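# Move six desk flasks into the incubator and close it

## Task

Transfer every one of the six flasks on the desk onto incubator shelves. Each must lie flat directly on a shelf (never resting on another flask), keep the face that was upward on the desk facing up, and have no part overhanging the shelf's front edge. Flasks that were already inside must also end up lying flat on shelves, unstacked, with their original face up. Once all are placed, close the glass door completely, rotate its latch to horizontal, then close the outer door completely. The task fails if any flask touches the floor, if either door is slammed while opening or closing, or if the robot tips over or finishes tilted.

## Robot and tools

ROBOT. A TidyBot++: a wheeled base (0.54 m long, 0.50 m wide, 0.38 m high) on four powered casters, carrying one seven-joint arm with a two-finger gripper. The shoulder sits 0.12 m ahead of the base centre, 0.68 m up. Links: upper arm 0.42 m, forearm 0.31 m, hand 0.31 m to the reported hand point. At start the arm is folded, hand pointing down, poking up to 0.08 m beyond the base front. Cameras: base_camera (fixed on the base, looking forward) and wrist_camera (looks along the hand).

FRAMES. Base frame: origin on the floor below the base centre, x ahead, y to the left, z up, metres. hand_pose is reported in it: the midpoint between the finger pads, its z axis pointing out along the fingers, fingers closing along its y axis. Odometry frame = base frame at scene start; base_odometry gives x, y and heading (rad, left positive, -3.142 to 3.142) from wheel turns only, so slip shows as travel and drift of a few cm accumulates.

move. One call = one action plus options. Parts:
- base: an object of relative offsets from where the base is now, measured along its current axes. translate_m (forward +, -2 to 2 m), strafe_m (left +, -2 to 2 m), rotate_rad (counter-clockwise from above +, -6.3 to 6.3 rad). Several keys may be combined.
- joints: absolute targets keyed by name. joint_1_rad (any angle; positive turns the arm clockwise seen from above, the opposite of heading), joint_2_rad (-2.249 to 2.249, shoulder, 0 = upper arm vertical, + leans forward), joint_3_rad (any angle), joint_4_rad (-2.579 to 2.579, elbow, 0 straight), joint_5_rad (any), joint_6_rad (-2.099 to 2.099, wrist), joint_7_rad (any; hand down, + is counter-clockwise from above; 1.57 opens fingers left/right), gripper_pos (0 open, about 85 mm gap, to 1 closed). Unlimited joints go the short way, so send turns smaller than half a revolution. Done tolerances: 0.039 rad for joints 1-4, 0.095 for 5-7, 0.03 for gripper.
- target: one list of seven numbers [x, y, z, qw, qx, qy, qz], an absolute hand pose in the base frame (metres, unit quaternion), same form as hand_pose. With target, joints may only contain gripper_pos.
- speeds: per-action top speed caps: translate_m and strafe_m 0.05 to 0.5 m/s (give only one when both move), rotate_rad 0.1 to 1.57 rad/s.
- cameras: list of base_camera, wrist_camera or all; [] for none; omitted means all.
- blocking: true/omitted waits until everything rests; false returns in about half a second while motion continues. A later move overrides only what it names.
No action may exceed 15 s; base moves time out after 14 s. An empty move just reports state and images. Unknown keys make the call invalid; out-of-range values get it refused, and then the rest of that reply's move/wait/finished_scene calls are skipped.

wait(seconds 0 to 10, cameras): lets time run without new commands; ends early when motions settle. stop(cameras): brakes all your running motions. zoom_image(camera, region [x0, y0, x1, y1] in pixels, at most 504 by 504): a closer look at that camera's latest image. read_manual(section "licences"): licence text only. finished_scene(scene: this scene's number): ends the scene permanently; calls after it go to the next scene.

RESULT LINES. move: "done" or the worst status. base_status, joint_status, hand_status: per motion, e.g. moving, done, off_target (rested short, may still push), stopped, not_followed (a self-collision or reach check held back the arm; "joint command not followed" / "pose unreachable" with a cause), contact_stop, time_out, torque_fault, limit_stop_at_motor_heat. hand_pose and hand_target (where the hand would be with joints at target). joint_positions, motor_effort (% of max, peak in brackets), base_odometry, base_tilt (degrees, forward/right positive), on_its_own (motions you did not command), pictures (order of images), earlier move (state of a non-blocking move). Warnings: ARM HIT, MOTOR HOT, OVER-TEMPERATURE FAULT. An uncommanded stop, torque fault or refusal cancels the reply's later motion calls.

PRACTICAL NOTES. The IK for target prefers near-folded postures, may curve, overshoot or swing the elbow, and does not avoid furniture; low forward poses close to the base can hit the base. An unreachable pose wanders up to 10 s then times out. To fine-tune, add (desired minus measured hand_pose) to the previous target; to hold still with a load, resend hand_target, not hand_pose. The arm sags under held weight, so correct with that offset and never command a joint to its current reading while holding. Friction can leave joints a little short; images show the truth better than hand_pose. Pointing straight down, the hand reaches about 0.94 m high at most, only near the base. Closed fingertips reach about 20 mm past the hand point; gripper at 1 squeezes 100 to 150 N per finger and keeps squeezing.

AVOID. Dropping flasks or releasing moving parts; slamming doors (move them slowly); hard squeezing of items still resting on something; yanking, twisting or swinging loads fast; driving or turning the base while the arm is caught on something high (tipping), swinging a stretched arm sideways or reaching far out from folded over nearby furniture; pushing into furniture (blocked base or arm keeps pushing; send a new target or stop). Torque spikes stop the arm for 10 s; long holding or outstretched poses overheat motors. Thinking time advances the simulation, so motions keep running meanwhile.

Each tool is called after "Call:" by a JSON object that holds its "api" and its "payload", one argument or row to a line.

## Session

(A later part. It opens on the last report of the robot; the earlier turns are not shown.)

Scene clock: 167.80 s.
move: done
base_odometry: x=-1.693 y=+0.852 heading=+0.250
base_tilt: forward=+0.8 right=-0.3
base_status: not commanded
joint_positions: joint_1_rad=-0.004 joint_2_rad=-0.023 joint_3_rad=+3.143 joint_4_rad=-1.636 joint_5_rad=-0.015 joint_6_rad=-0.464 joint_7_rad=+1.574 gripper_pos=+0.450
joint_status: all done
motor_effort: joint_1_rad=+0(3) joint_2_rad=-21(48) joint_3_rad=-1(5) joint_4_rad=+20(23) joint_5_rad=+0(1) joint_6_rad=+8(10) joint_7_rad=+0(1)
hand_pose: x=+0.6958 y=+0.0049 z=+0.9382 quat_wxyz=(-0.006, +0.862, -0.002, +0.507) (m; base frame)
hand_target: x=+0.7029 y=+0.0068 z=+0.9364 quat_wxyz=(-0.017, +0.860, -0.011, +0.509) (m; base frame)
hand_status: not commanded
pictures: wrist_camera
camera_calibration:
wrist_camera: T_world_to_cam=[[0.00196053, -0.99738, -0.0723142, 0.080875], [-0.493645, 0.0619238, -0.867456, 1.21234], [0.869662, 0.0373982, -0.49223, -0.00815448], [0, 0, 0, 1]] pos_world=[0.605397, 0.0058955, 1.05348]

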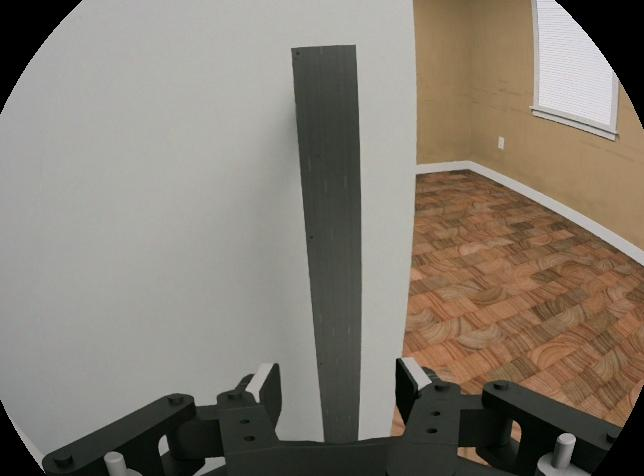

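Call:
{"api": "move", "payload": {
  "base": {"translate_m": -0.35},
  "speeds": {"translate_m": 0.25},
  "cameras": ["wrist_camera"]
}}

Call:
{"api": "move", "payload": {
  "base": {"translate_m": 0.868, "strafe_m": -0.8085},
  "speeds": {"translate_m": 0.4},
  "cameras": ["wrist_camera"]
}}

Call:
{"api": "move", "payload": {
  "base": {"translate_m": 0.952, "strafe_m": 0.307, "rotate_rad": 1.883},
  "speeds": {"translate_m": 0.35, "rotate_rad": 0.65}
}}

Scene clock: 209.20 s.
move: done
base_odometry: x=-2.032 y=+0.765 heading=+0.250
base_tilt: forward=+0.8 right=-0.3
base_status: done
joint_positions: joint_1_rad=-0.004 joint_2_rad=-0.016 joint_3_rad=+3.143 joint_4_rad=-1.636 joint_5_rad=-0.015 joint_6_rad=-0.464 joint_7_rad=+1.574 gripper_pos=+0.450
joint_status: not commanded
motor_effort: joint_1_rad=+0(2) joint_2_rad=-21(24) joint_3_rad=-1(2) joint_4_rad=+21(22) joint_5_rad=+0(1) joint_6_rad=+8(9) joint_7_rad=+0(0)
hand_pose: x=+0.6976 y=+0.0049 z=+0.9341 quat_wxyz=(-0.006, +0.863, -0.002, +0.504) (m; base frame)
hand_target: x=+0.7029 y=+0.0068 z=+0.9364 quat_wxyz=(-0.017, +0.860, -0.011, +0.509) (m; base frame)
hand_status: not commanded
pictures: wrist_camera
camera_calibration:
wrist_camera: T_world_to_cam=[[0.00145147, -0.99738, -0.0723285, 0.0809483], [-0.499739, 0.0619258, -0.863959, 1.21071], [0.866175, 0.0373994, -0.49834, -0.00356385], [0, 0, 0, 1]] pos_world=[0.608007, 0.0058955, 1.05008]

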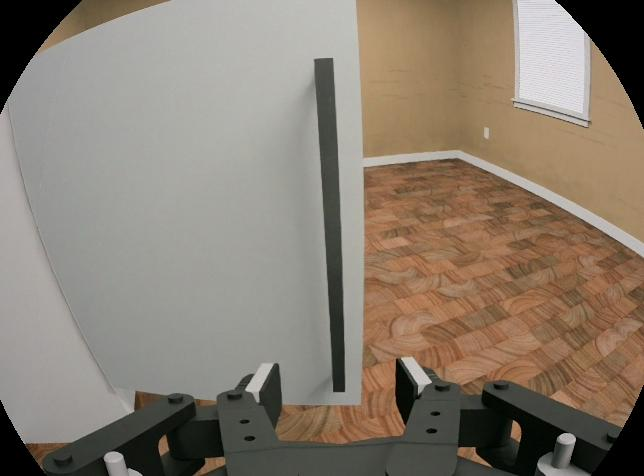

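Scene clock: 213.27 s.
move: done
base_odometry: x=-0.991 y=+0.197 heading=+0.250
base_tilt: forward=+0.8 right=-0.3
base_status: done
joint_positions: joint_1_rad=-0.004 joint_2_rad=-0.014 joint_3_rad=+3.142 joint_4_rad=-1.636 joint_5_rad=-0.015 joint_6_rad=-0.464 joint_7_rad=+1.574 gripper_pos=+0.450
joint_status: not commanded
motor_effort: joint_1_rad=+1(2) joint_2_rad=-21(24) joint_3_rad=-1(2) joint_4_rad=+21(22) joint_5_rad=+0(1) joint_6_rad=+8(8) joint_7_rad=+1(1)
hand_pose: x=+0.6980 y=+0.0050 z=+0.9331 quat_wxyz=(-0.006, +0.864, -0.002, +0.504) (m; base frame)
hand_target: x=+0.7029 y=+0.0068 z=+0.9364 quat_wxyz=(-0.017, +0.860, -0.011, +0.509) (m; base frame)
hand_status: not commanded
pictures: wrist_camera
camera_calibration:
wrist_camera: T_world_to_cam=[[0.00133476, -0.99738, -0.0723304, 0.0809624], [-0.501133, 0.0619254, -0.863152, 1.21032], [0.865369, 0.0373992, -0.499737, -0.00252815], [0, 0, 0, 1]] pos_world=[0.608609, 0.0058955, 1.04928]

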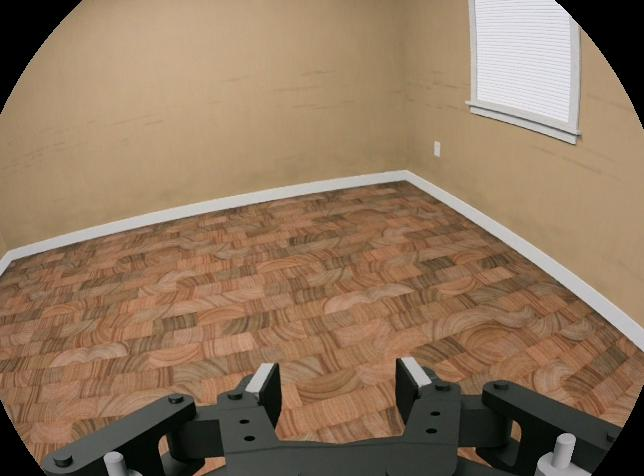

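Scene clock: 217.10 s.
move: done
base_odometry: x=-0.145 y=+0.730 heading=+2.134
base_tilt: forward=+0.8 right=-0.3
base_status: done
joint_positions: joint_1_rad=-0.002 joint_2_rad=-0.014 joint_3_rad=+3.143 joint_4_rad=-1.636 joint_5_rad=-0.015 joint_6_rad=-0.464 joint_7_rad=+1.574 gripper_pos=+0.450
joint_status: not commanded
motor_effort: joint_1_rad=+0(3) joint_2_rad=-21(24) joint_3_rad=-1(4) joint_4_rad=+21(22) joint_5_rad=+0(1) joint_6_rad=+8(8) joint_7_rad=+0(1)
hand_pose: x=+0.6980 y=+0.0039 z=+0.9331 quat_wxyz=(-0.006, +0.864, -0.002, +0.504) (m; base frame)
hand_target: x=+0.7029 y=+0.0068 z=+0.9364 quat_wxyz=(-0.017, +0.860, -0.011, +0.509) (m; base frame)
hand_status: not commanded
pictures: base_camera, wrist_camera
camera_calibration:
wrist_camera: T_world_to_cam=[[-0.000495428, -0.997382, -0.0723093, 0.0811553], [-0.501054, 0.0628252, -0.863133, 1.2103], [0.865416, 0.0358032, -0.499773, -0.00248107], [0, 0, 0, 1]] pos_world=[0.608613, 0.00499422, 1.04928]

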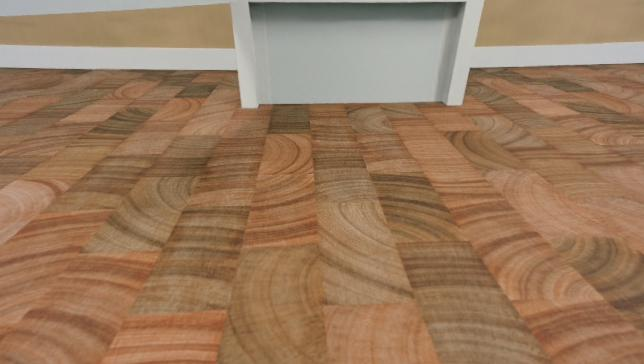

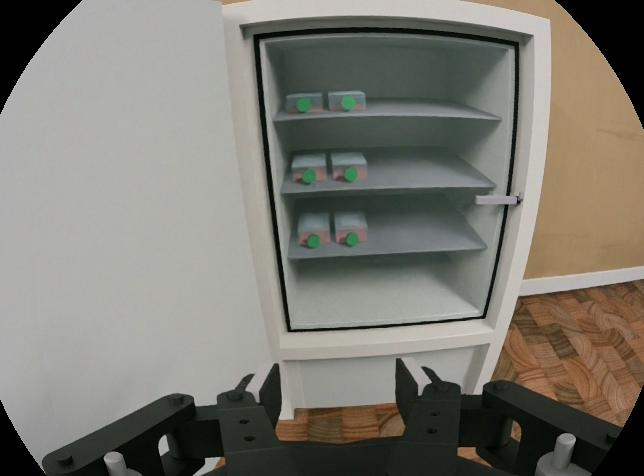

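Call:
{"api": "move", "payload": {
  "base": {"translate_m": 0.28, "strafe_m": -0.39},
  "speeds": {"strafe_m": 0.25},
  "joints": {"joint_1_rad": -0.0, "joint_2_rad": 0.71, "joint_3_rad": 3.1416, "joint_4_rad": -1.844, "joint_5_rad": 0.03, "joint_6_rad": 1.01, "joint_7_rad": 3.2, "gripper_pos": 0.4},
  "cameras": ["wrist_camera"]
}}

Scene clock: 242.37 s.
move: done
base_odometry: x=+0.036 y=+1.175 heading=+2.134
base_tilt: forward=+0.9 right=-0.3
base_status: done
joint_positions: joint_1_rad=-0.001 joint_2_rad=+0.699 joint_3_rad=+3.142 joint_4_rad=-1.832 joint_5_rad=-0.013 joint_6_rad=+0.973 joint_7_rad=+3.122 gripper_pos=+0.400
joint_status: all done
motor_effort: joint_1_rad=+1(3) joint_2_rad=-39(42) joint_3_rad=-2(3) joint_4_rad=+15(22) joint_5_rad=+0(1) joint_6_rad=+9(10) joint_7_rad=+0(1)
hand_pose: x=+0.8812 y=-0.0017 z=+0.7499 quat_wxyz=(+0.499, +0.506, +0.488, +0.507) (m; base frame)
hand_target: x=+0.8786 y=+0.0092 z=+0.7475 quat_wxyz=(+0.519, +0.468, +0.517, +0.494) (m; base frame)
hand_status: not commanded
pictures: wrist_camera
camera_calibration:
wrist_camera: T_world_to_cam=[[0.0150757, -0.0799497, 0.996685, -0.751273], [-0.0199833, -0.996623, -0.0796425, 0.131017], [0.999687, -0.0187164, -0.0166224, -0.733088], [0, 0, 0, 1]] pos_world=[0.746803, 0.0567894, 0.747031]

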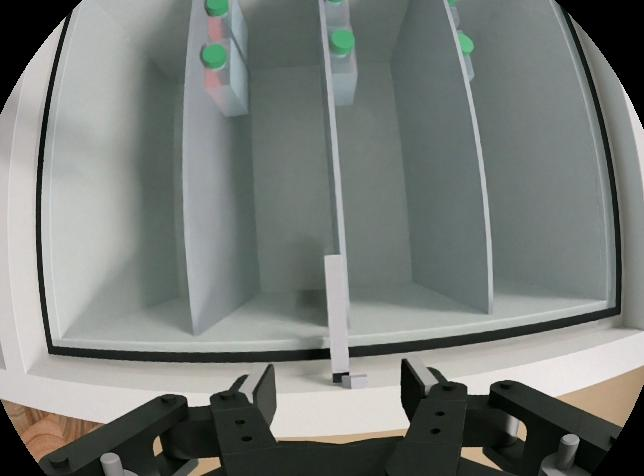

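Call:
{"api": "move", "payload": {
  "base": {"translate_m": 0.15, "strafe_m": -0.005},
  "speeds": {"translate_m": 0.12},
  "joints": {"joint_7_rad": 3.28},
  "cameras": ["wrist_camera"]
}}

Scene clock: 260.53 s.
move: done
base_odometry: x=-0.040 y=+1.305 heading=+2.133
base_tilt: forward=+0.8 right=-0.3
base_status: done
joint_positions: joint_1_rad=-0.001 joint_2_rad=+0.700 joint_3_rad=+3.142 joint_4_rad=-1.835 joint_5_rad=-0.013 joint_6_rad=+0.976 joint_7_rad=+3.219 gripper_pos=+0.400
joint_status: all done
motor_effort: joint_1_rad=+0(1) joint_2_rad=-39(41) joint_3_rad=-2(2) joint_4_rad=+14(16) joint_5_rad=-1(1) joint_6_rad=+9(9) joint_7_rad=+0(1)
hand_pose: x=+0.8806 y=-0.0017 z=+0.7494 quat_wxyz=(+0.523, +0.482, +0.511, +0.482) (m; base frame)
hand_target: x=+0.8786 y=+0.0092 z=+0.7475 quat_wxyz=(+0.538, +0.447, +0.536, +0.473) (m; base frame)
hand_status: not commanded
pictures: wrist_camera
camera_calibration:
wrist_camera: T_world_to_cam=[[0.0156581, 0.0164031, 0.999743, -0.753508], [-0.0211256, -0.999637, 0.0167322, 0.0597091], [0.999654, -0.0213821, -0.0153058, -0.733497], [0, 0, 0, 1]] pos_world=[0.746303, 0.0563635, 0.741089]

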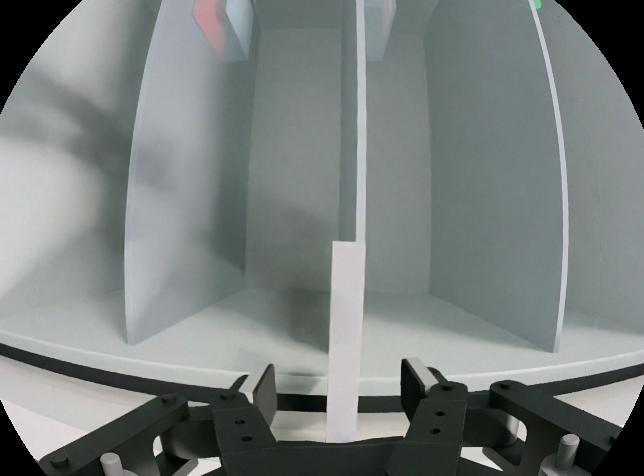

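Call:
{"api": "move", "payload": {
  "base": {"translate_m": 0.045, "strafe_m": 0.004},
  "speeds": {"translate_m": 0.06},
  "joints": {"joint_7_rad": 3.18, "joint_2_rad": 0.695},
  "cameras": ["wrist_camera"]
}}

Scene clock: 271.23 s.
move: done
base_odometry: x=-0.067 y=+1.341 heading=+2.133
base_tilt: forward=+0.8 right=-0.3
base_status: done
joint_positions: joint_1_rad=-0.001 joint_2_rad=+0.696 joint_3_rad=+3.142 joint_4_rad=-1.836 joint_5_rad=-0.013 joint_6_rad=+0.977 joint_7_rad=+3.176 gripper_pos=+0.400
joint_status: all done
motor_effort: joint_1_rad=+1(2) joint_2_rad=-39(41) joint_3_rad=-1(2) joint_4_rad=+15(16) joint_5_rad=-1(1) joint_6_rad=+9(10) joint_7_rad=+0(1)
hand_pose: x=+0.8801 y=-0.0017 z=+0.7518 quat_wxyz=(+0.513, +0.492, +0.500, +0.494) (m; base frame)
hand_target: x=+0.8775 y=+0.0092 z=+0.7589 quat_wxyz=(+0.518, +0.469, +0.509, +0.503) (m; base frame)
hand_status: not commanded
pictures: wrist_camera
camera_calibration:
wrist_camera: T_world_to_cam=[[0.0119164, -0.0262154, 0.999585, -0.752542], [-0.0204698, -0.999453, -0.0259679, 0.0912584], [0.999719, -0.0201519, -0.0124465, -0.735181], [0, 0, 0, 1]] pos_world=[0.745811, 0.0566651, 0.745449]

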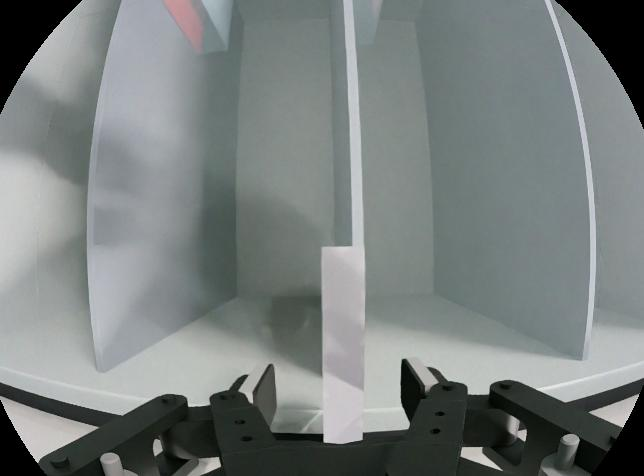

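Call:
{"api": "move", "payload": {
  "base": {"translate_m": 0.011},
  "speeds": {"translate_m": 0.05},
  "joints": {"gripper_pos": 0.7},
  "cameras": ["wrist_camera"]
}}

Call:
{"api": "move", "payload": {
  "joints": {"gripper_pos": 0.85},
  "cameras": ["wrist_camera"]
}}

Scene clock: 281.43 s.
move: done
base_odometry: x=-0.073 y=+1.350 heading=+2.133
base_tilt: forward=+0.8 right=-0.3
base_status: done
joint_positions: joint_1_rad=-0.001 joint_2_rad=+0.696 joint_3_rad=+3.142 joint_4_rad=-1.836 joint_5_rad=-0.013 joint_6_rad=+0.977 joint_7_rad=+3.176 gripper_pos=+0.700
joint_status: all done
motor_effort: joint_1_rad=+2(2) joint_2_rad=-39(41) joint_3_rad=-2(3) joint_4_rad=+14(16) joint_5_rad=+0(1) joint_6_rad=+9(10) joint_7_rad=+0(0)
hand_pose: x=+0.8800 y=-0.0017 z=+0.7520 quat_wxyz=(+0.513, +0.492, +0.500, +0.494) (m; base frame)
hand_target: x=+0.8775 y=+0.0092 z=+0.7589 quat_wxyz=(+0.518, +0.469, +0.509, +0.503) (m; base frame)
hand_status: not commanded
pictures: wrist_camera
camera_calibration:
wrist_camera: T_world_to_cam=[[0.0115194, -0.0262067, 0.99959, -0.752349], [-0.0203595, -0.999455, -0.0259686, 0.0911773], [0.999726, -0.020052, -0.0120467, -0.73539], [0, 0, 0, 1]] pos_world=[0.745712, 0.056665, 0.745549]

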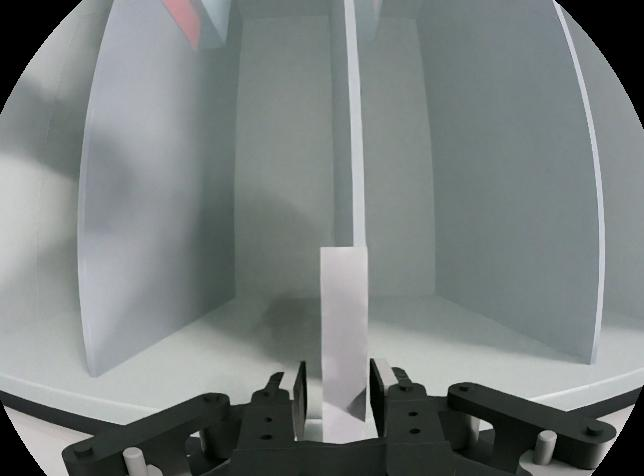

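Scene clock: 282.00 s.
move: done
base_odometry: x=-0.073 y=+1.350 heading=+2.133
base_tilt: forward=+0.8 right=-0.3
base_status: not commanded
joint_positions: joint_1_rad=-0.001 joint_2_rad=+0.695 joint_3_rad=+3.142 joint_4_rad=-1.837 joint_5_rad=-0.013 joint_6_rad=+0.981 joint_7_rad=+3.176 gripper_pos=+0.836
joint_status: all done
motor_effort: joint_1_rad=+2(2) joint_2_rad=-38(40) joint_3_rad=+0(2) joint_4_rad=+13(18) joint_5_rad=+1(1) joint_6_rad=+9(10) joint_7_rad=+2(3)
hand_pose: x=+0.8798 y=-0.0016 z=+0.7537 quat_wxyz=(+0.514, +0.491, +0.499, +0.495) (m; base frame)
hand_target: x=+0.8775 y=+0.0092 z=+0.7589 quat_wxyz=(+0.518, +0.469, +0.509, +0.503) (m; base frame)
hand_status: not commanded
pictures: wrist_camera
camera_calibration:
wrist_camera: T_world_to_cam=[[0.00732525, -0.0260268, 0.999634, -0.750461], [-0.0201469, -0.999462, -0.0258747, 0.090974], [0.99977, -0.01995, -0.00784567, -0.738261], [0, 0, 0, 1]] pos_world=[0.745421, 0.0566646, 0.746749]

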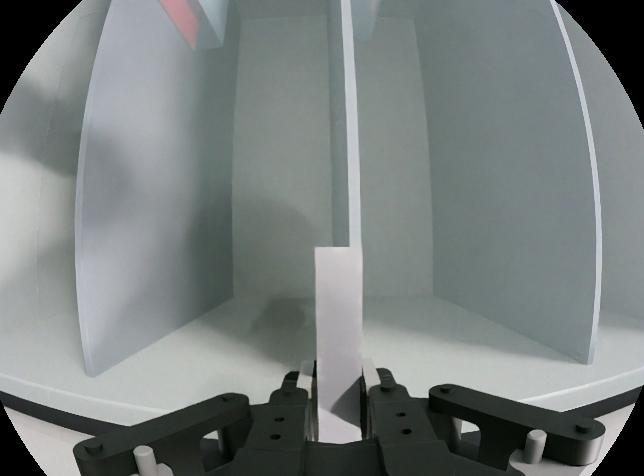

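Call:
{"api": "move", "payload": {
  "joints": {"joint_7_rad": 2.7},
  "cameras": ["wrist_camera"]
}}

Call:
{"api": "move", "payload": {
  "joints": {"joint_7_rad": 2.2},
  "cameras": ["wrist_camera"]
}}

Call:
{"api": "move", "payload": {
  "joints": {"joint_7_rad": 1.75},
  "cameras": ["wrist_camera"]
}}

Scene clock: 288.93 s.
move: done
base_odometry: x=-0.073 y=+1.350 heading=+2.133
base_tilt: forward=+0.8 right=-0.3
base_status: not commanded
joint_positions: joint_1_rad=-0.001 joint_2_rad=+0.694 joint_3_rad=+3.143 joint_4_rad=-1.837 joint_5_rad=-0.012 joint_6_rad=+0.982 joint_7_rad=+2.770 gripper_pos=+0.836
joint_status: all done
motor_effort: joint_1_rad=-1(2) joint_2_rad=-36(38) joint_3_rad=-3(4) joint_4_rad=+14(15) joint_5_rad=+0(1) joint_6_rad=+9(9) joint_7_rad=+0(2)
hand_pose: x=+0.8797 y=-0.0018 z=+0.7545 quat_wxyz=(+0.404, +0.581, +0.390, +0.589) (m; base frame)
hand_target: x=+0.8775 y=+0.0092 z=+0.7589 quat_wxyz=(+0.384, +0.577, +0.383, +0.611) (m; base frame)
hand_status: not commanded
pictures: wrist_camera
camera_calibration:
wrist_camera: T_world_to_cam=[[0.00357496, -0.418504, 0.908208, -0.679579], [-0.0106458, -0.908178, -0.418448, 0.378797], [0.999937, -0.00817268, -0.00770202, -0.738501], [0, 0, 0, 1]] pos_world=[0.744917, 0.053574, 0.770018]

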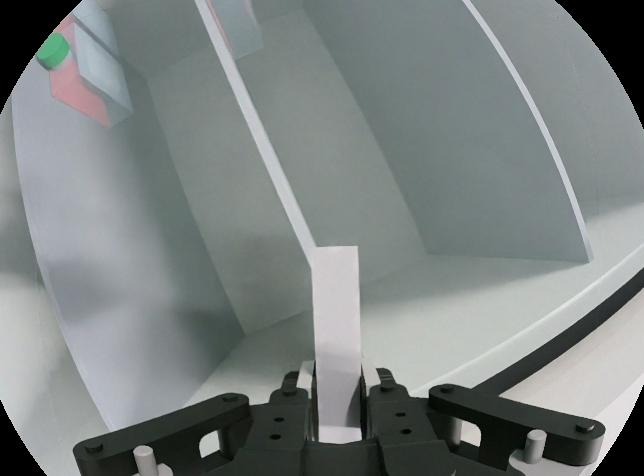

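Scene clock: 290.17 s.
move: done
base_odometry: x=-0.073 y=+1.350 heading=+2.133
base_tilt: forward=+0.8 right=-0.3
base_status: not commanded
joint_positions: joint_1_rad=+0.000 joint_2_rad=+0.693 joint_3_rad=+3.143 joint_4_rad=-1.837 joint_5_rad=-0.012 joint_6_rad=+0.982 joint_7_rad=+2.276 gripper_pos=+0.836
joint_status: all done
motor_effort: joint_1_rad=-3(4) joint_2_rad=-36(36) joint_3_rad=-4(4) joint_4_rad=+14(14) joint_5_rad=+1(1) joint_6_rad=+9(9) joint_7_rad=+0(1)
hand_pose: x=+0.8796 y=-0.0022 z=+0.7553 quat_wxyz=(+0.248, +0.658, +0.236, +0.671) (m; base frame)
hand_target: x=+0.8775 y=+0.0092 z=+0.7589 quat_wxyz=(+0.220, +0.654, +0.228, +0.687) (m; base frame)
hand_status: not commanded
pictures: wrist_camera
camera_calibration:
wrist_camera: T_world_to_cam=[[0.0054347, -0.798938, 0.601389, -0.451277], [0.00144066, -0.601391, -0.798953, 0.656189], [0.999984, 0.00520847, -0.00211739, -0.7426], [0, 0, 0, 1]] pos_world=[0.744096, 0.0379521, 0.794085]

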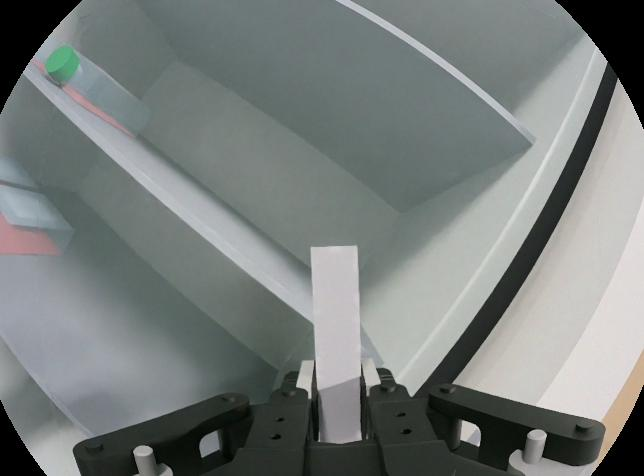

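Scene clock: 291.37 s.
move: done
base_odometry: x=-0.073 y=+1.350 heading=+2.133
base_tilt: forward=+0.8 right=-0.3
base_status: not commanded
joint_positions: joint_1_rad=+0.001 joint_2_rad=+0.693 joint_3_rad=+3.143 joint_4_rad=-1.837 joint_5_rad=-0.012 joint_6_rad=+0.983 joint_7_rad=+1.825 gripper_pos=+0.836
joint_status: all done
motor_effort: joint_1_rad=-3(5) joint_2_rad=-37(37) joint_3_rad=-4(5) joint_4_rad=+13(14) joint_5_rad=+2(2) joint_6_rad=+8(9) joint_7_rad=+0(1)
hand_pose: x=+0.8796 y=-0.0031 z=+0.7557 quat_wxyz=(+0.093, +0.694, +0.082, +0.710) (m; base frame)
hand_target: x=+0.8775 y=+0.0092 z=+0.7589 quat_wxyz=(+0.062, +0.688, +0.077, +0.719) (m; base frame)
hand_status: not commanded
pictures: wrist_camera
camera_calibration:
wrist_camera: T_world_to_cam=[[0.0114932, -0.981025, 0.19354, -0.149906], [0.011006, -0.193416, -0.981055, 0.786467], [0.999873, 0.0134056, 0.00857418, -0.750496], [0, 0, 0, 1]] pos_world=[0.743468, 0.0151145, 0.807015]

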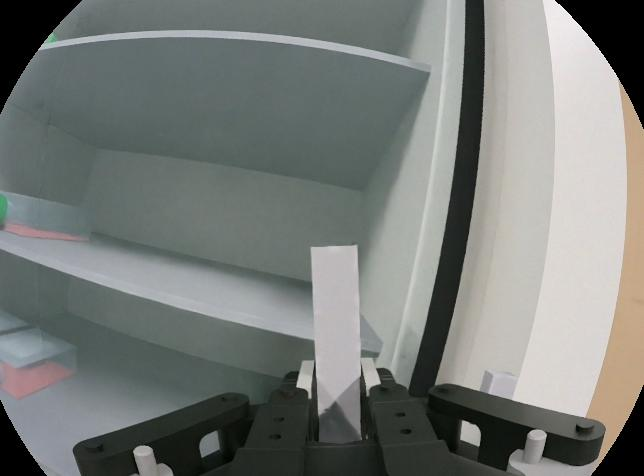

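Call:
{"api": "move", "payload": {
  "joints": {"joint_7_rad": 1.52},
  "cameras": ["wrist_camera"]
}}

Scene clock: 297.90 s.
move: done
base_odometry: x=-0.073 y=+1.350 heading=+2.133
base_tilt: forward=+0.8 right=-0.3
base_status: not commanded
joint_positions: joint_1_rad=+0.002 joint_2_rad=+0.693 joint_3_rad=+3.143 joint_4_rad=-1.837 joint_5_rad=-0.012 joint_6_rad=+0.983 joint_7_rad=+1.577 gripper_pos=+0.836
joint_status: all done
motor_effort: joint_1_rad=-3(4) joint_2_rad=-36(37) joint_3_rad=-4(5) joint_4_rad=+13(14) joint_5_rad=+2(2) joint_6_rad=+8(8) joint_7_rad=+0(1)
hand_pose: x=+0.8796 y=-0.0036 z=+0.7558 quat_wxyz=(+0.004, +0.698, -0.005, +0.716) (m; base frame)
hand_target: x=+0.8775 y=+0.0092 z=+0.7589 quat_wxyz=(-0.021, +0.692, -0.003, +0.721) (m; base frame)
hand_status: not commanded
pictures: wrist_camera
camera_calibration:
wrist_camera: T_world_to_cam=[[0.016584, -0.998435, -0.0534137, 0.031722], [0.0145465, 0.0536563, -0.998454, 0.797422], [0.999757, 0.0157813, 0.0154136, -0.75556], [0, 0, 0, 1]] pos_world=[0.74325, 0.000809394, 0.809529]

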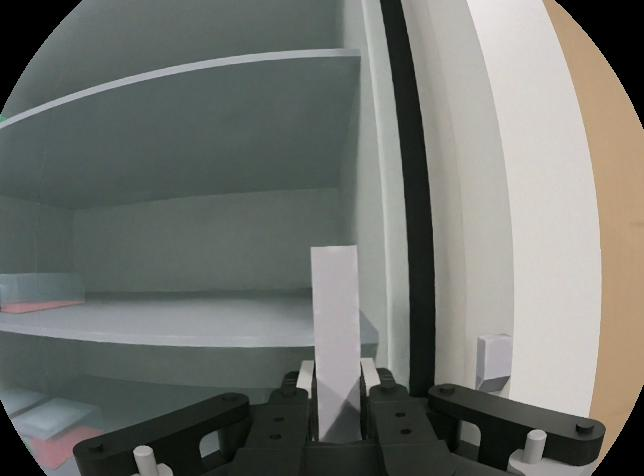

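Call:
{"api": "move", "payload": {
  "base": {"translate_m": -0.04, "strafe_m": 0.075, "rotate_rad": -0.08},
  "speeds": {"strafe_m": 0.07, "rotate_rad": 0.1},
  "cameras": ["wrist_camera"]
}}

Scene clock: 324.90 s.
move: done
base_odometry: x=-0.115 y=+1.276 heading=+2.052
base_tilt: forward=+0.8 right=-0.3
base_status: done
joint_positions: joint_1_rad=+0.010 joint_2_rad=+0.693 joint_3_rad=+3.142 joint_4_rad=-1.837 joint_5_rad=+0.010 joint_6_rad=+0.984 joint_7_rad=+1.577 gripper_pos=+0.836
joint_status: not commanded
motor_effort: joint_1_rad=-3(8) joint_2_rad=-39(40) joint_3_rad=-3(5) joint_4_rad=+14(16) joint_5_rad=+1(4) joint_6_rad=+9(10) joint_7_rad=+0(1)
hand_pose: x=+0.8794 y=-0.0040 z=+0.7558 quat_wxyz=(+0.005, +0.698, +0.003, +0.716) (m; base frame)
hand_target: x=+0.8775 y=+0.0092 z=+0.7589 quat_wxyz=(-0.021, +0.692, -0.003, +0.721) (m; base frame)
hand_status: not commanded
pictures: wrist_camera
camera_calibration:
wrist_camera: T_world_to_cam=[[0.0266752, -0.998805, -0.0409576, 0.0129588], [0.0142352, 0.0413476, -0.999043, 0.798064], [0.999543, 0.0260667, 0.0153212, -0.755078], [0, 0, 0, 1]] pos_world=[0.743027, -0.00037234, 0.8094]

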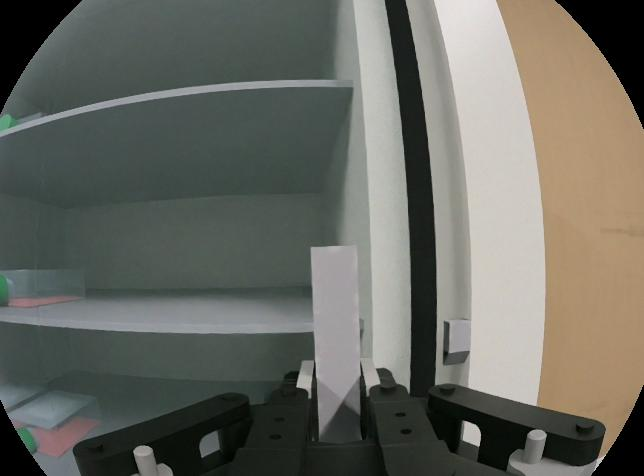

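Call:
{"api": "move", "payload": {
  "base": {"translate_m": -0.094, "strafe_m": 0.212, "rotate_rad": -0.22},
  "speeds": {"strafe_m": 0.1, "rotate_rad": 0.1},
  "cameras": ["wrist_camera"]
}}

Call:
{"api": "move", "payload": {
  "base": {"translate_m": -0.094, "strafe_m": 0.212, "rotate_rad": -0.22},
  "speeds": {"strafe_m": 0.1, "rotate_rad": 0.1}
}}

Scene clock: 334.20 s.
move: done
base_odometry: x=-0.260 y=+1.095 heading=+1.831
base_tilt: forward=+0.8 right=-0.3
base_status: done
joint_positions: joint_1_rad=+0.012 joint_2_rad=+0.692 joint_3_rad=+3.145 joint_4_rad=-1.839 joint_5_rad=+0.012 joint_6_rad=+0.985 joint_7_rad=+1.577 gripper_pos=+0.836
joint_status: not commanded
motor_effort: joint_1_rad=-2(6) joint_2_rad=-40(40) joint_3_rad=-3(6) joint_4_rad=+16(16) joint_5_rad=+1(4) joint_6_rad=+10(10) joint_7_rad=+0(1)
hand_pose: x=+0.8790 y=-0.0068 z=+0.7558 quat_wxyz=(+0.007, +0.698, +0.003, +0.716) (m; base frame)
hand_target: x=+0.8775 y=+0.0092 z=+0.7589 quat_wxyz=(-0.021, +0.692, -0.003, +0.721) (m; base frame)
hand_status: not commanded
pictures: wrist_camera
camera_calibration:
wrist_camera: T_world_to_cam=[[0.0236336, -0.999002, -0.0379015, 0.0105611], [0.0145581, 0.038252, -0.999162, 0.798002], [0.999615, 0.0230621, 0.0154476, -0.754791], [0, 0, 0, 1]] pos_world=[0.742634, -0.00256756, 0.809393]

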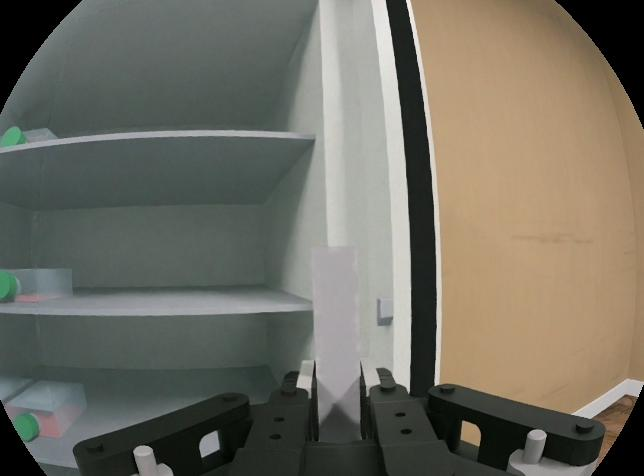

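Scene clock: 337.07 s.
move: done
base_odometry: x=-0.440 y=+0.949 heading=+1.611
base_tilt: forward=+0.8 right=-0.3
base_status: done
joint_positions: joint_1_rad=+0.014 joint_2_rad=+0.692 joint_3_rad=+3.148 joint_4_rad=-1.840 joint_5_rad=+0.013 joint_6_rad=+0.986 joint_7_rad=+1.577 gripper_pos=+0.836
joint_status: not commanded
motor_effort: joint_1_rad=-3(7) joint_2_rad=-39(41) joint_3_rad=-3(7) joint_4_rad=+15(17) joint_5_rad=+1(4) joint_6_rad=+10(11) joint_7_rad=+1(1)
hand_pose: x=+0.8787 y=-0.0094 z=+0.7558 quat_wxyz=(+0.009, +0.698, +0.003, +0.716) (m; base frame)
hand_target: x=+0.8775 y=+0.0092 z=+0.7589 quat_wxyz=(-0.021, +0.692, -0.003, +0.721) (m; base frame)
hand_status: not commanded
pictures: base_camera, wrist_camera
camera_calibration:
wrist_camera: T_world_to_cam=[[0.0207057, -0.99915, -0.0356487, 0.00882492], [0.0148365, 0.0359595, -0.999243, 0.79793], [0.999676, 0.0201611, 0.0155685, -0.754506], [0, 0, 0, 1]] pos_world=[0.74224, -0.00466402, 0.809388]

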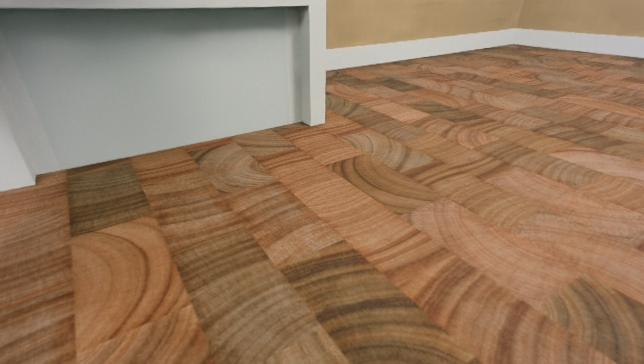

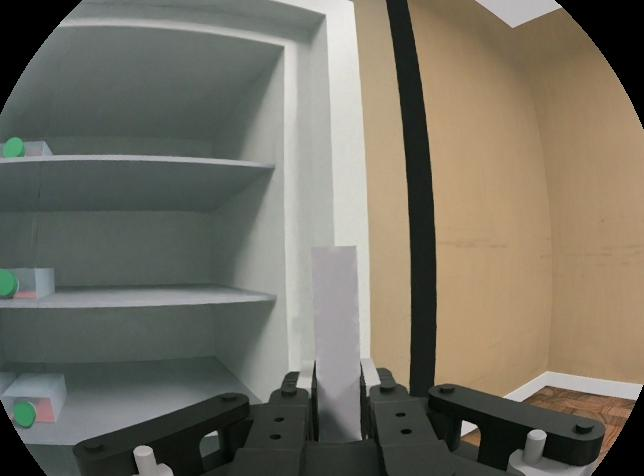

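Call:
{"api": "move", "payload": {
  "joints": {"gripper_pos": 0.4},
  "cameras": ["wrist_camera"]
}}

Call:
{"api": "move", "payload": {
  "base": {"translate_m": -0.12},
  "speeds": {"translate_m": 0.1},
  "cameras": ["wrist_camera"]
}}

Scene clock: 367.03 s.
move: done
base_odometry: x=-0.440 y=+0.949 heading=+1.611
base_tilt: forward=+0.8 right=-0.3
base_status: not commanded
joint_positions: joint_1_rad=+0.012 joint_2_rad=+0.692 joint_3_rad=+3.148 joint_4_rad=-1.840 joint_5_rad=+0.013 joint_6_rad=+0.986 joint_7_rad=+1.577 gripper_pos=+0.400
joint_status: all done
motor_effort: joint_1_rad=+0(3) joint_2_rad=-39(40) joint_3_rad=-2(3) joint_4_rad=+15(15) joint_5_rad=+0(1) joint_6_rad=+9(10) joint_7_rad=+0(1)
hand_pose: x=+0.8787 y=-0.0075 z=+0.7558 quat_wxyz=(+0.008, +0.698, +0.004, +0.716) (m; base frame)
hand_target: x=+0.8775 y=+0.0092 z=+0.7589 quat_wxyz=(-0.021, +0.692, -0.003, +0.721) (m; base frame)
hand_status: not commanded
pictures: wrist_camera
camera_calibration:
wrist_camera: T_world_to_cam=[[0.0232021, -0.999097, -0.0356067, 0.00853458], [0.0147467, 0.0359544, -0.999245, 0.797939], [0.999622, 0.0226595, 0.0155676, -0.754585], [0, 0, 0, 1]] pos_world=[0.742334, -0.00306411, 0.809388]

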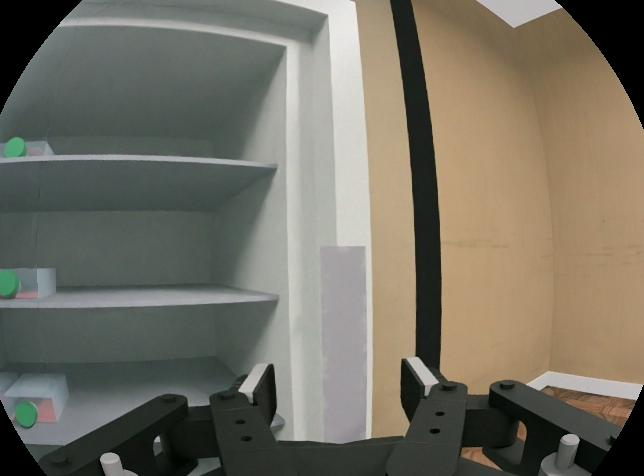

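Scene clock: 368.80 s.
move: done
base_odometry: x=-0.436 y=+0.829 heading=+1.611
base_tilt: forward=+0.8 right=-0.3
base_status: done
joint_positions: joint_1_rad=+0.012 joint_2_rad=+0.692 joint_3_rad=+3.148 joint_4_rad=-1.840 joint_5_rad=+0.013 joint_6_rad=+0.986 joint_7_rad=+1.577 gripper_pos=+0.400
joint_status: not commanded
motor_effort: joint_1_rad=+1(2) joint_2_rad=-39(42) joint_3_rad=-2(2) joint_4_rad=+15(16) joint_5_rad=+0(1) joint_6_rad=+9(10) joint_7_rad=+0(0)
hand_pose: x=+0.8787 y=-0.0073 z=+0.7558 quat_wxyz=(+0.008, +0.698, +0.004, +0.716) (m; base frame)
hand_target: x=+0.8775 y=+0.0092 z=+0.7589 quat_wxyz=(-0.021, +0.692, -0.003, +0.721) (m; base frame)
hand_status: not commanded
pictures: wrist_camera
camera_calibration:
wrist_camera: T_world_to_cam=[[0.0233982, -0.999092, -0.0356057, 0.00849042], [0.0146395, 0.0359541, -0.999246, 0.798018], [0.999619, 0.0228594, 0.0154675, -0.754403], [0, 0, 0, 1]] pos_world=[0.742234, -0.00296412, 0.809388]

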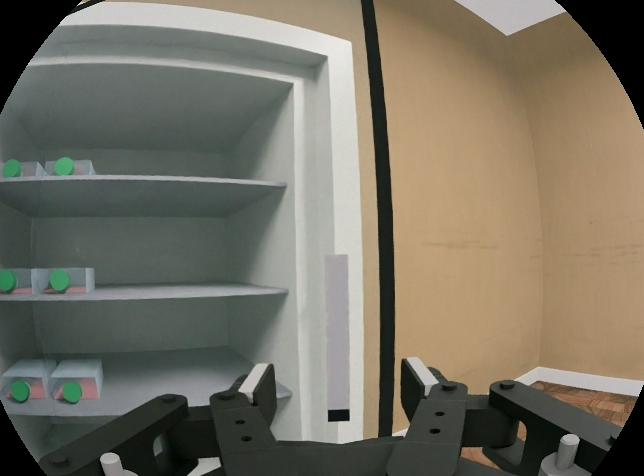

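Call:
{"api": "move", "payload": {
  "base": {"translate_m": 0.339, "strafe_m": -0.553, "rotate_rad": 0.522},
  "speeds": {"strafe_m": 0.2, "rotate_rad": 0.3},
  "joints": {"joint_1_rad": 0.0, "joint_2_rad": -0.007, "joint_3_rad": 3.1416, "joint_4_rad": -1.63, "joint_5_rad": -0.0, "joint_6_rad": -0.45, "joint_7_rad": 1.57, "gripper_pos": 1.0},
  "cameras": ["wrist_camera"]
}}

Scene clock: 385.67 s.
move: done
base_odometry: x=+0.103 y=+1.190 heading=+2.134
base_tilt: forward=+0.8 right=-0.3
base_status: done
joint_positions: joint_1_rad=+0.005 joint_2_rad=-0.003 joint_3_rad=+3.147 joint_4_rad=-1.648 joint_5_rad=+0.013 joint_6_rad=-0.413 joint_7_rad=+1.577 gripper_pos=+0.999
joint_status: all done
motor_effort: joint_1_rad=+0(3) joint_2_rad=-22(41) joint_3_rad=-1(3) joint_4_rad=+21(22) joint_5_rad=+0(1) joint_6_rad=+8(11) joint_7_rad=+0(1)
hand_pose: x=+0.7064 y=-0.0062 z=+0.9341 quat_wxyz=(+0.009, +0.856, +0.002, +0.516) (m; base frame)
hand_target: x=+0.7029 y=+0.0014 z=+0.9363 quat_wxyz=(+0.000, +0.861, +0.000, +0.509) (m; base frame)
hand_status: not commanded
pictures: wrist_camera
camera_calibration:
wrist_camera: T_world_to_cam=[[-0.00678895, -0.999081, -0.0423295, 0.047638], [-0.475569, 0.0404628, -0.878747, 1.2124], [0.879652, 0.0141649, -0.475407, -0.0418214], [0, 0, 0, 1]] pos_world=[0.613693, -0.000870564, 1.04753]

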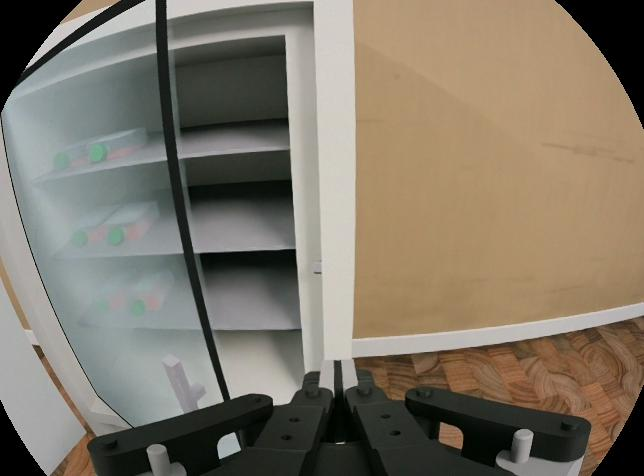

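Call:
{"api": "move", "payload": {
  "base": {"translate_m": 0.2},
  "speeds": {"translate_m": 0.15},
  "cameras": ["wrist_camera"]
}}

Scene clock: 407.13 s.
move: done
base_odometry: x=-0.003 y=+1.359 heading=+2.134
base_tilt: forward=+0.8 right=-0.3
base_status: done
joint_positions: joint_1_rad=+0.005 joint_2_rad=-0.006 joint_3_rad=+3.147 joint_4_rad=-1.647 joint_5_rad=+0.013 joint_6_rad=-0.415 joint_7_rad=+1.577 gripper_pos=+0.999
joint_status: not commanded
motor_effort: joint_1_rad=+0(2) joint_2_rad=-22(25) joint_3_rad=-1(2) joint_4_rad=+21(22) joint_5_rad=+0(1) joint_6_rad=+8(9) joint_7_rad=+0(1)
hand_pose: x=+0.7055 y=-0.0062 z=+0.9353 quat_wxyz=(+0.009, +0.856, +0.002, +0.516) (m; base frame)
hand_target: x=+0.7029 y=+0.0014 z=+0.9363 quat_wxyz=(+0.000, +0.861, +0.000, +0.509) (m; base frame)
hand_status: not commanded
pictures: wrist_camera
camera_calibration:
wrist_camera: T_world_to_cam=[[-0.00676045, -0.999081, -0.0423349, 0.0476659], [-0.47498, 0.0404634, -0.879066, 1.21287], [0.879971, 0.0141653, -0.474817, -0.0412318], [0, 0, 0, 1]] pos_world=[0.612692, -0.000870565, 1.04863]

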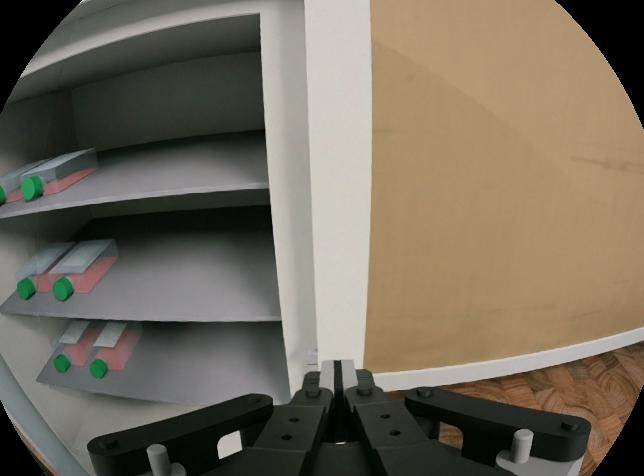

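Call:
{"api": "move", "payload": {
  "base": {"strafe_m": 0.11, "translate_m": -0.04},
  "speeds": {"strafe_m": 0.08},
  "cameras": ["wrist_camera"]
}}

Scene clock: 412.73 s.
move: done
base_odometry: x=-0.075 y=+1.267 heading=+2.133
base_tilt: forward=+0.8 right=-0.3
base_status: done
joint_positions: joint_1_rad=+0.021 joint_2_rad=-0.007 joint_3_rad=+3.160 joint_4_rad=-1.647 joint_5_rad=+0.013 joint_6_rad=-0.427 joint_7_rad=+1.577 gripper_pos=+0.999
joint_status: not commanded
motor_effort: joint_1_rad=-4(11) joint_2_rad=-21(23) joint_3_rad=-6(13) joint_4_rad=+22(24) joint_5_rad=-2(5) joint_6_rad=+10(12) joint_7_rad=+0(1)
hand_pose: x=+0.7032 y=-0.0230 z=+0.9329 quat_wxyz=(+0.017, +0.859, -0.010, +0.512) (m; base frame)
hand_target: x=+0.7029 y=+0.0014 z=+0.9363 quat_wxyz=(+0.000, +0.861, +0.000, +0.509) (m; base frame)
hand_status: not commanded
pictures: wrist_camera
camera_calibration:
wrist_camera: T_world_to_cam=[[-0.0358603, -0.99846, -0.042321, 0.0512927], [-0.482679, 0.0543858, -0.874107, 1.21154], [0.875063, -0.0109183, -0.483886, -0.0288536], [0, 0, 0, 1]] pos_world=[0.611872, -0.0149918, 1.04722]

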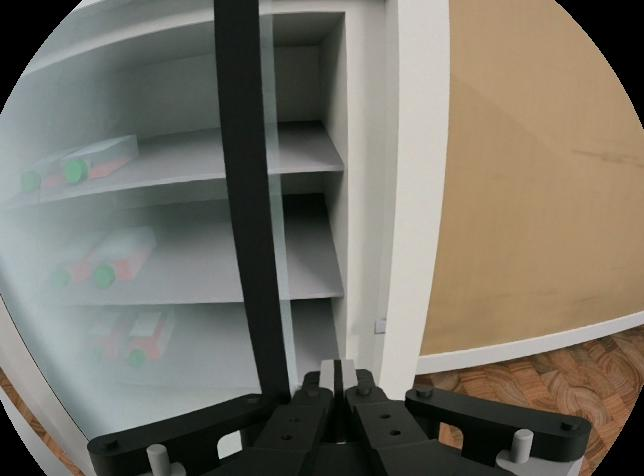

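Call:
{"api": "move", "payload": {
  "cameras": ["base_camera","wrist_camera"]
}}

Scene clock: 447.77 s.
base_odometry: x=-0.075 y=+1.267 heading=+2.133
base_tilt: forward=+0.8 right=-0.3
base_status: done
joint_positions: joint_1_rad=+0.021 joint_2_rad=-0.007 joint_3_rad=+3.160 joint_4_rad=-1.646 joint_5_rad=+0.013 joint_6_rad=-0.427 joint_7_rad=+1.577 gripper_pos=+0.999
joint_status: not commanded
motor_effort: joint_1_rad=-4(11) joint_2_rad=-21(23) joint_3_rad=-5(13) joint_4_rad=+22(24) joint_5_rad=-2(5) joint_6_rad=+9(12) joint_7_rad=+0(1)
hand_pose: x=+0.7032 y=-0.0234 z=+0.9328 quat_wxyz=(+0.017, +0.859, -0.011, +0.512) (m; base frame)
hand_target: x=+0.7029 y=+0.0014 z=+0.9363 quat_wxyz=(+0.000, +0.861, +0.000, +0.509) (m; base frame)
hand_status: not commanded
pictures: base_camera, wrist_camera
camera_calibration:
wrist_camera: T_world_to_cam=[[-0.0365867, -0.998432, -0.0423728, 0.0513882], [-0.482834, 0.0547849, -0.873996, 1.2115], [0.874947, -0.0115176, -0.484082, -0.0285062], [0, 0, 0, 1]] pos_world=[0.611774, -0.0153925, 1.04722]

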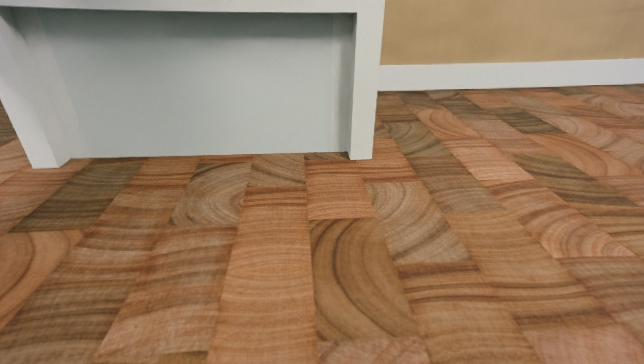

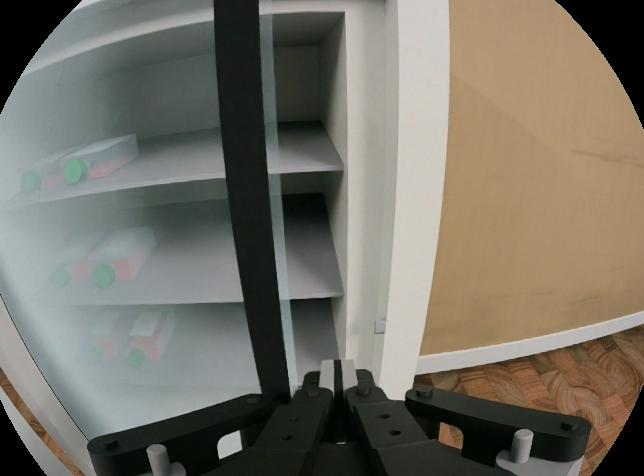

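Call:
{"api": "zoom_image", "payload": {
  "camera": "wrist_camera",
  "region": [220, 300, 440, 476]
}}

Scaled by 2.291.

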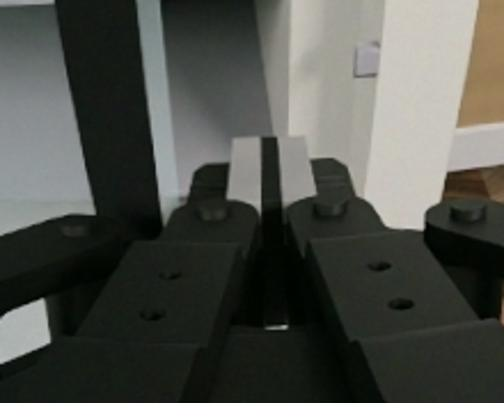

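Call:
{"api": "move", "payload": {
  "base": {"strafe_m": 0.09, "translate_m": -0.06},
  "speeds": {"strafe_m": 0.08},
  "cameras": ["wrist_camera"]
}}

Scene clock: 465.93 s.
move: done
base_odometry: x=-0.119 y=+1.168 heading=+2.133
base_tilt: forward=+0.8 right=-0.3
base_status: done
joint_positions: joint_1_rad=+0.065 joint_2_rad=-0.013 joint_3_rad=+3.198 joint_4_rad=-1.646 joint_5_rad=+0.013 joint_6_rad=-0.443 joint_7_rad=+1.577 gripper_pos=+0.999
joint_status: not commanded
motor_effort: joint_1_rad=-11(16) joint_2_rad=-18(24) joint_3_rad=-13(17) joint_4_rad=+23(25) joint_5_rad=-5(6) joint_6_rad=+11(13) joint_7_rad=+0(0)
hand_pose: x=+0.6959 y=-0.0712 z=+0.9326 quat_wxyz=(+0.037, +0.860, -0.046, +0.507) (m; base frame)
hand_target: x=+0.7029 y=+0.0014 z=+0.9363 quat_wxyz=(+0.000, +0.861, +0.000, +0.509) (m; base frame)
hand_status: not commanded
pictures: wrist_camera
camera_calibration:
wrist_camera: T_world_to_cam=[[-0.119125, -0.991949, -0.0429628, 0.0618424], [-0.483972, 0.0957944, -0.869824, 1.2102], [0.866937, -0.082825, -0.491487, -0.0154608], [0, 0, 0, 1]] pos_world=[0.606473, -0.0558663, 1.04772]

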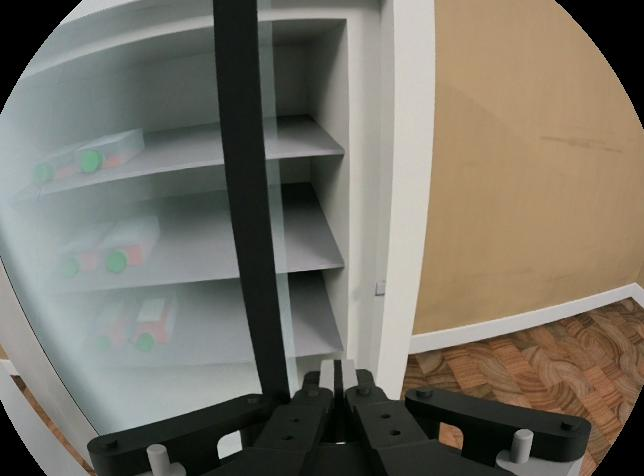

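Call:
{"api": "move", "payload": {
  "base": {"strafe_m": 0.1, "translate_m": -0.09},
  "speeds": {"strafe_m": 0.08},
  "cameras": ["wrist_camera"]
}}

Call:
{"api": "move", "payload": {
  "base": {"strafe_m": 0.08, "translate_m": -0.06},
  "speeds": {"strafe_m": 0.08},
  "cameras": ["wrist_camera"]
}}

Scene clock: 475.17 s.
move: done
base_odometry: x=-0.156 y=+1.039 heading=+2.133
base_tilt: forward=+0.8 right=-0.2
base_status: done
joint_positions: joint_1_rad=+0.077 joint_2_rad=-0.023 joint_3_rad=+3.210 joint_4_rad=-1.648 joint_5_rad=+0.013 joint_6_rad=-0.461 joint_7_rad=+1.577 gripper_pos=+0.999
joint_status: not commanded
motor_effort: joint_1_rad=-13(19) joint_2_rad=-16(21) joint_3_rad=-15(20) joint_4_rad=+24(26) joint_5_rad=-5(7) joint_6_rad=+14(15) joint_7_rad=+0(0)
hand_pose: x=+0.6888 y=-0.0843 z=+0.9325 quat_wxyz=(+0.043, +0.862, -0.057, +0.502) (m; base frame)
hand_target: x=+0.7029 y=+0.0014 z=+0.9363 quat_wxyz=(+0.000, +0.861, +0.000, +0.509) (m; base frame)
hand_status: not commanded
pictures: wrist_camera
camera_calibration:
wrist_camera: T_world_to_cam=[[-0.143144, -0.988734, -0.0437613, 0.0655539], [-0.489775, 0.109191, -0.864984, 1.20855], [0.860018, -0.102385, -0.499887, 0.000537093], [0, 0, 0, 1]] pos_world=[0.600838, -0.067093, 1.04851]

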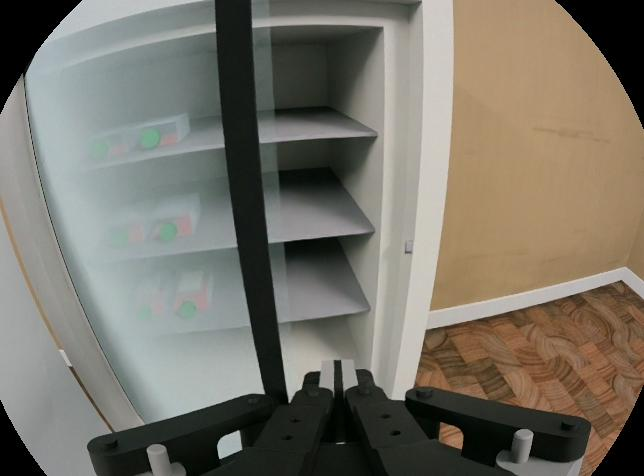

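Scene clock: 476.97 s.
move: done
base_odometry: x=-0.192 y=+0.945 heading=+2.133
base_tilt: forward=+0.8 right=-0.3
base_status: done
joint_positions: joint_1_rad=+0.073 joint_2_rad=-0.030 joint_3_rad=+3.209 joint_4_rad=-1.651 joint_5_rad=+0.013 joint_6_rad=-0.468 joint_7_rad=+1.577 gripper_pos=+0.999
joint_status: not commanded
motor_effort: joint_1_rad=-10(17) joint_2_rad=-15(18) joint_3_rad=-12(18) joint_4_rad=+25(27) joint_5_rad=-4(6) joint_6_rad=+14(15) joint_7_rad=+0(0)
hand_pose: x=+0.6861 y=-0.0805 z=+0.9326 quat_wxyz=(+0.041, +0.863, -0.055, +0.501) (m; base frame)
hand_target: x=+0.7029 y=+0.0014 z=+0.9363 quat_wxyz=(+0.000, +0.861, +0.000, +0.509) (m; base frame)
hand_status: not commanded
pictures: wrist_camera
camera_calibration:
wrist_camera: T_world_to_cam=[[-0.137504, -0.989517, -0.0441499, 0.0652789], [-0.493472, 0.107085, -0.863144, 1.20752], [0.858823, -0.0968994, -0.503024, 0.0074812], [0, 0, 0, 1]] pos_world=[0.59843, -0.0639881, 1.04891]

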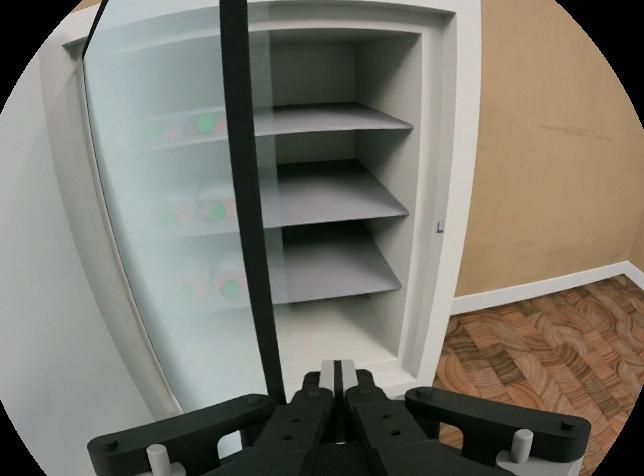

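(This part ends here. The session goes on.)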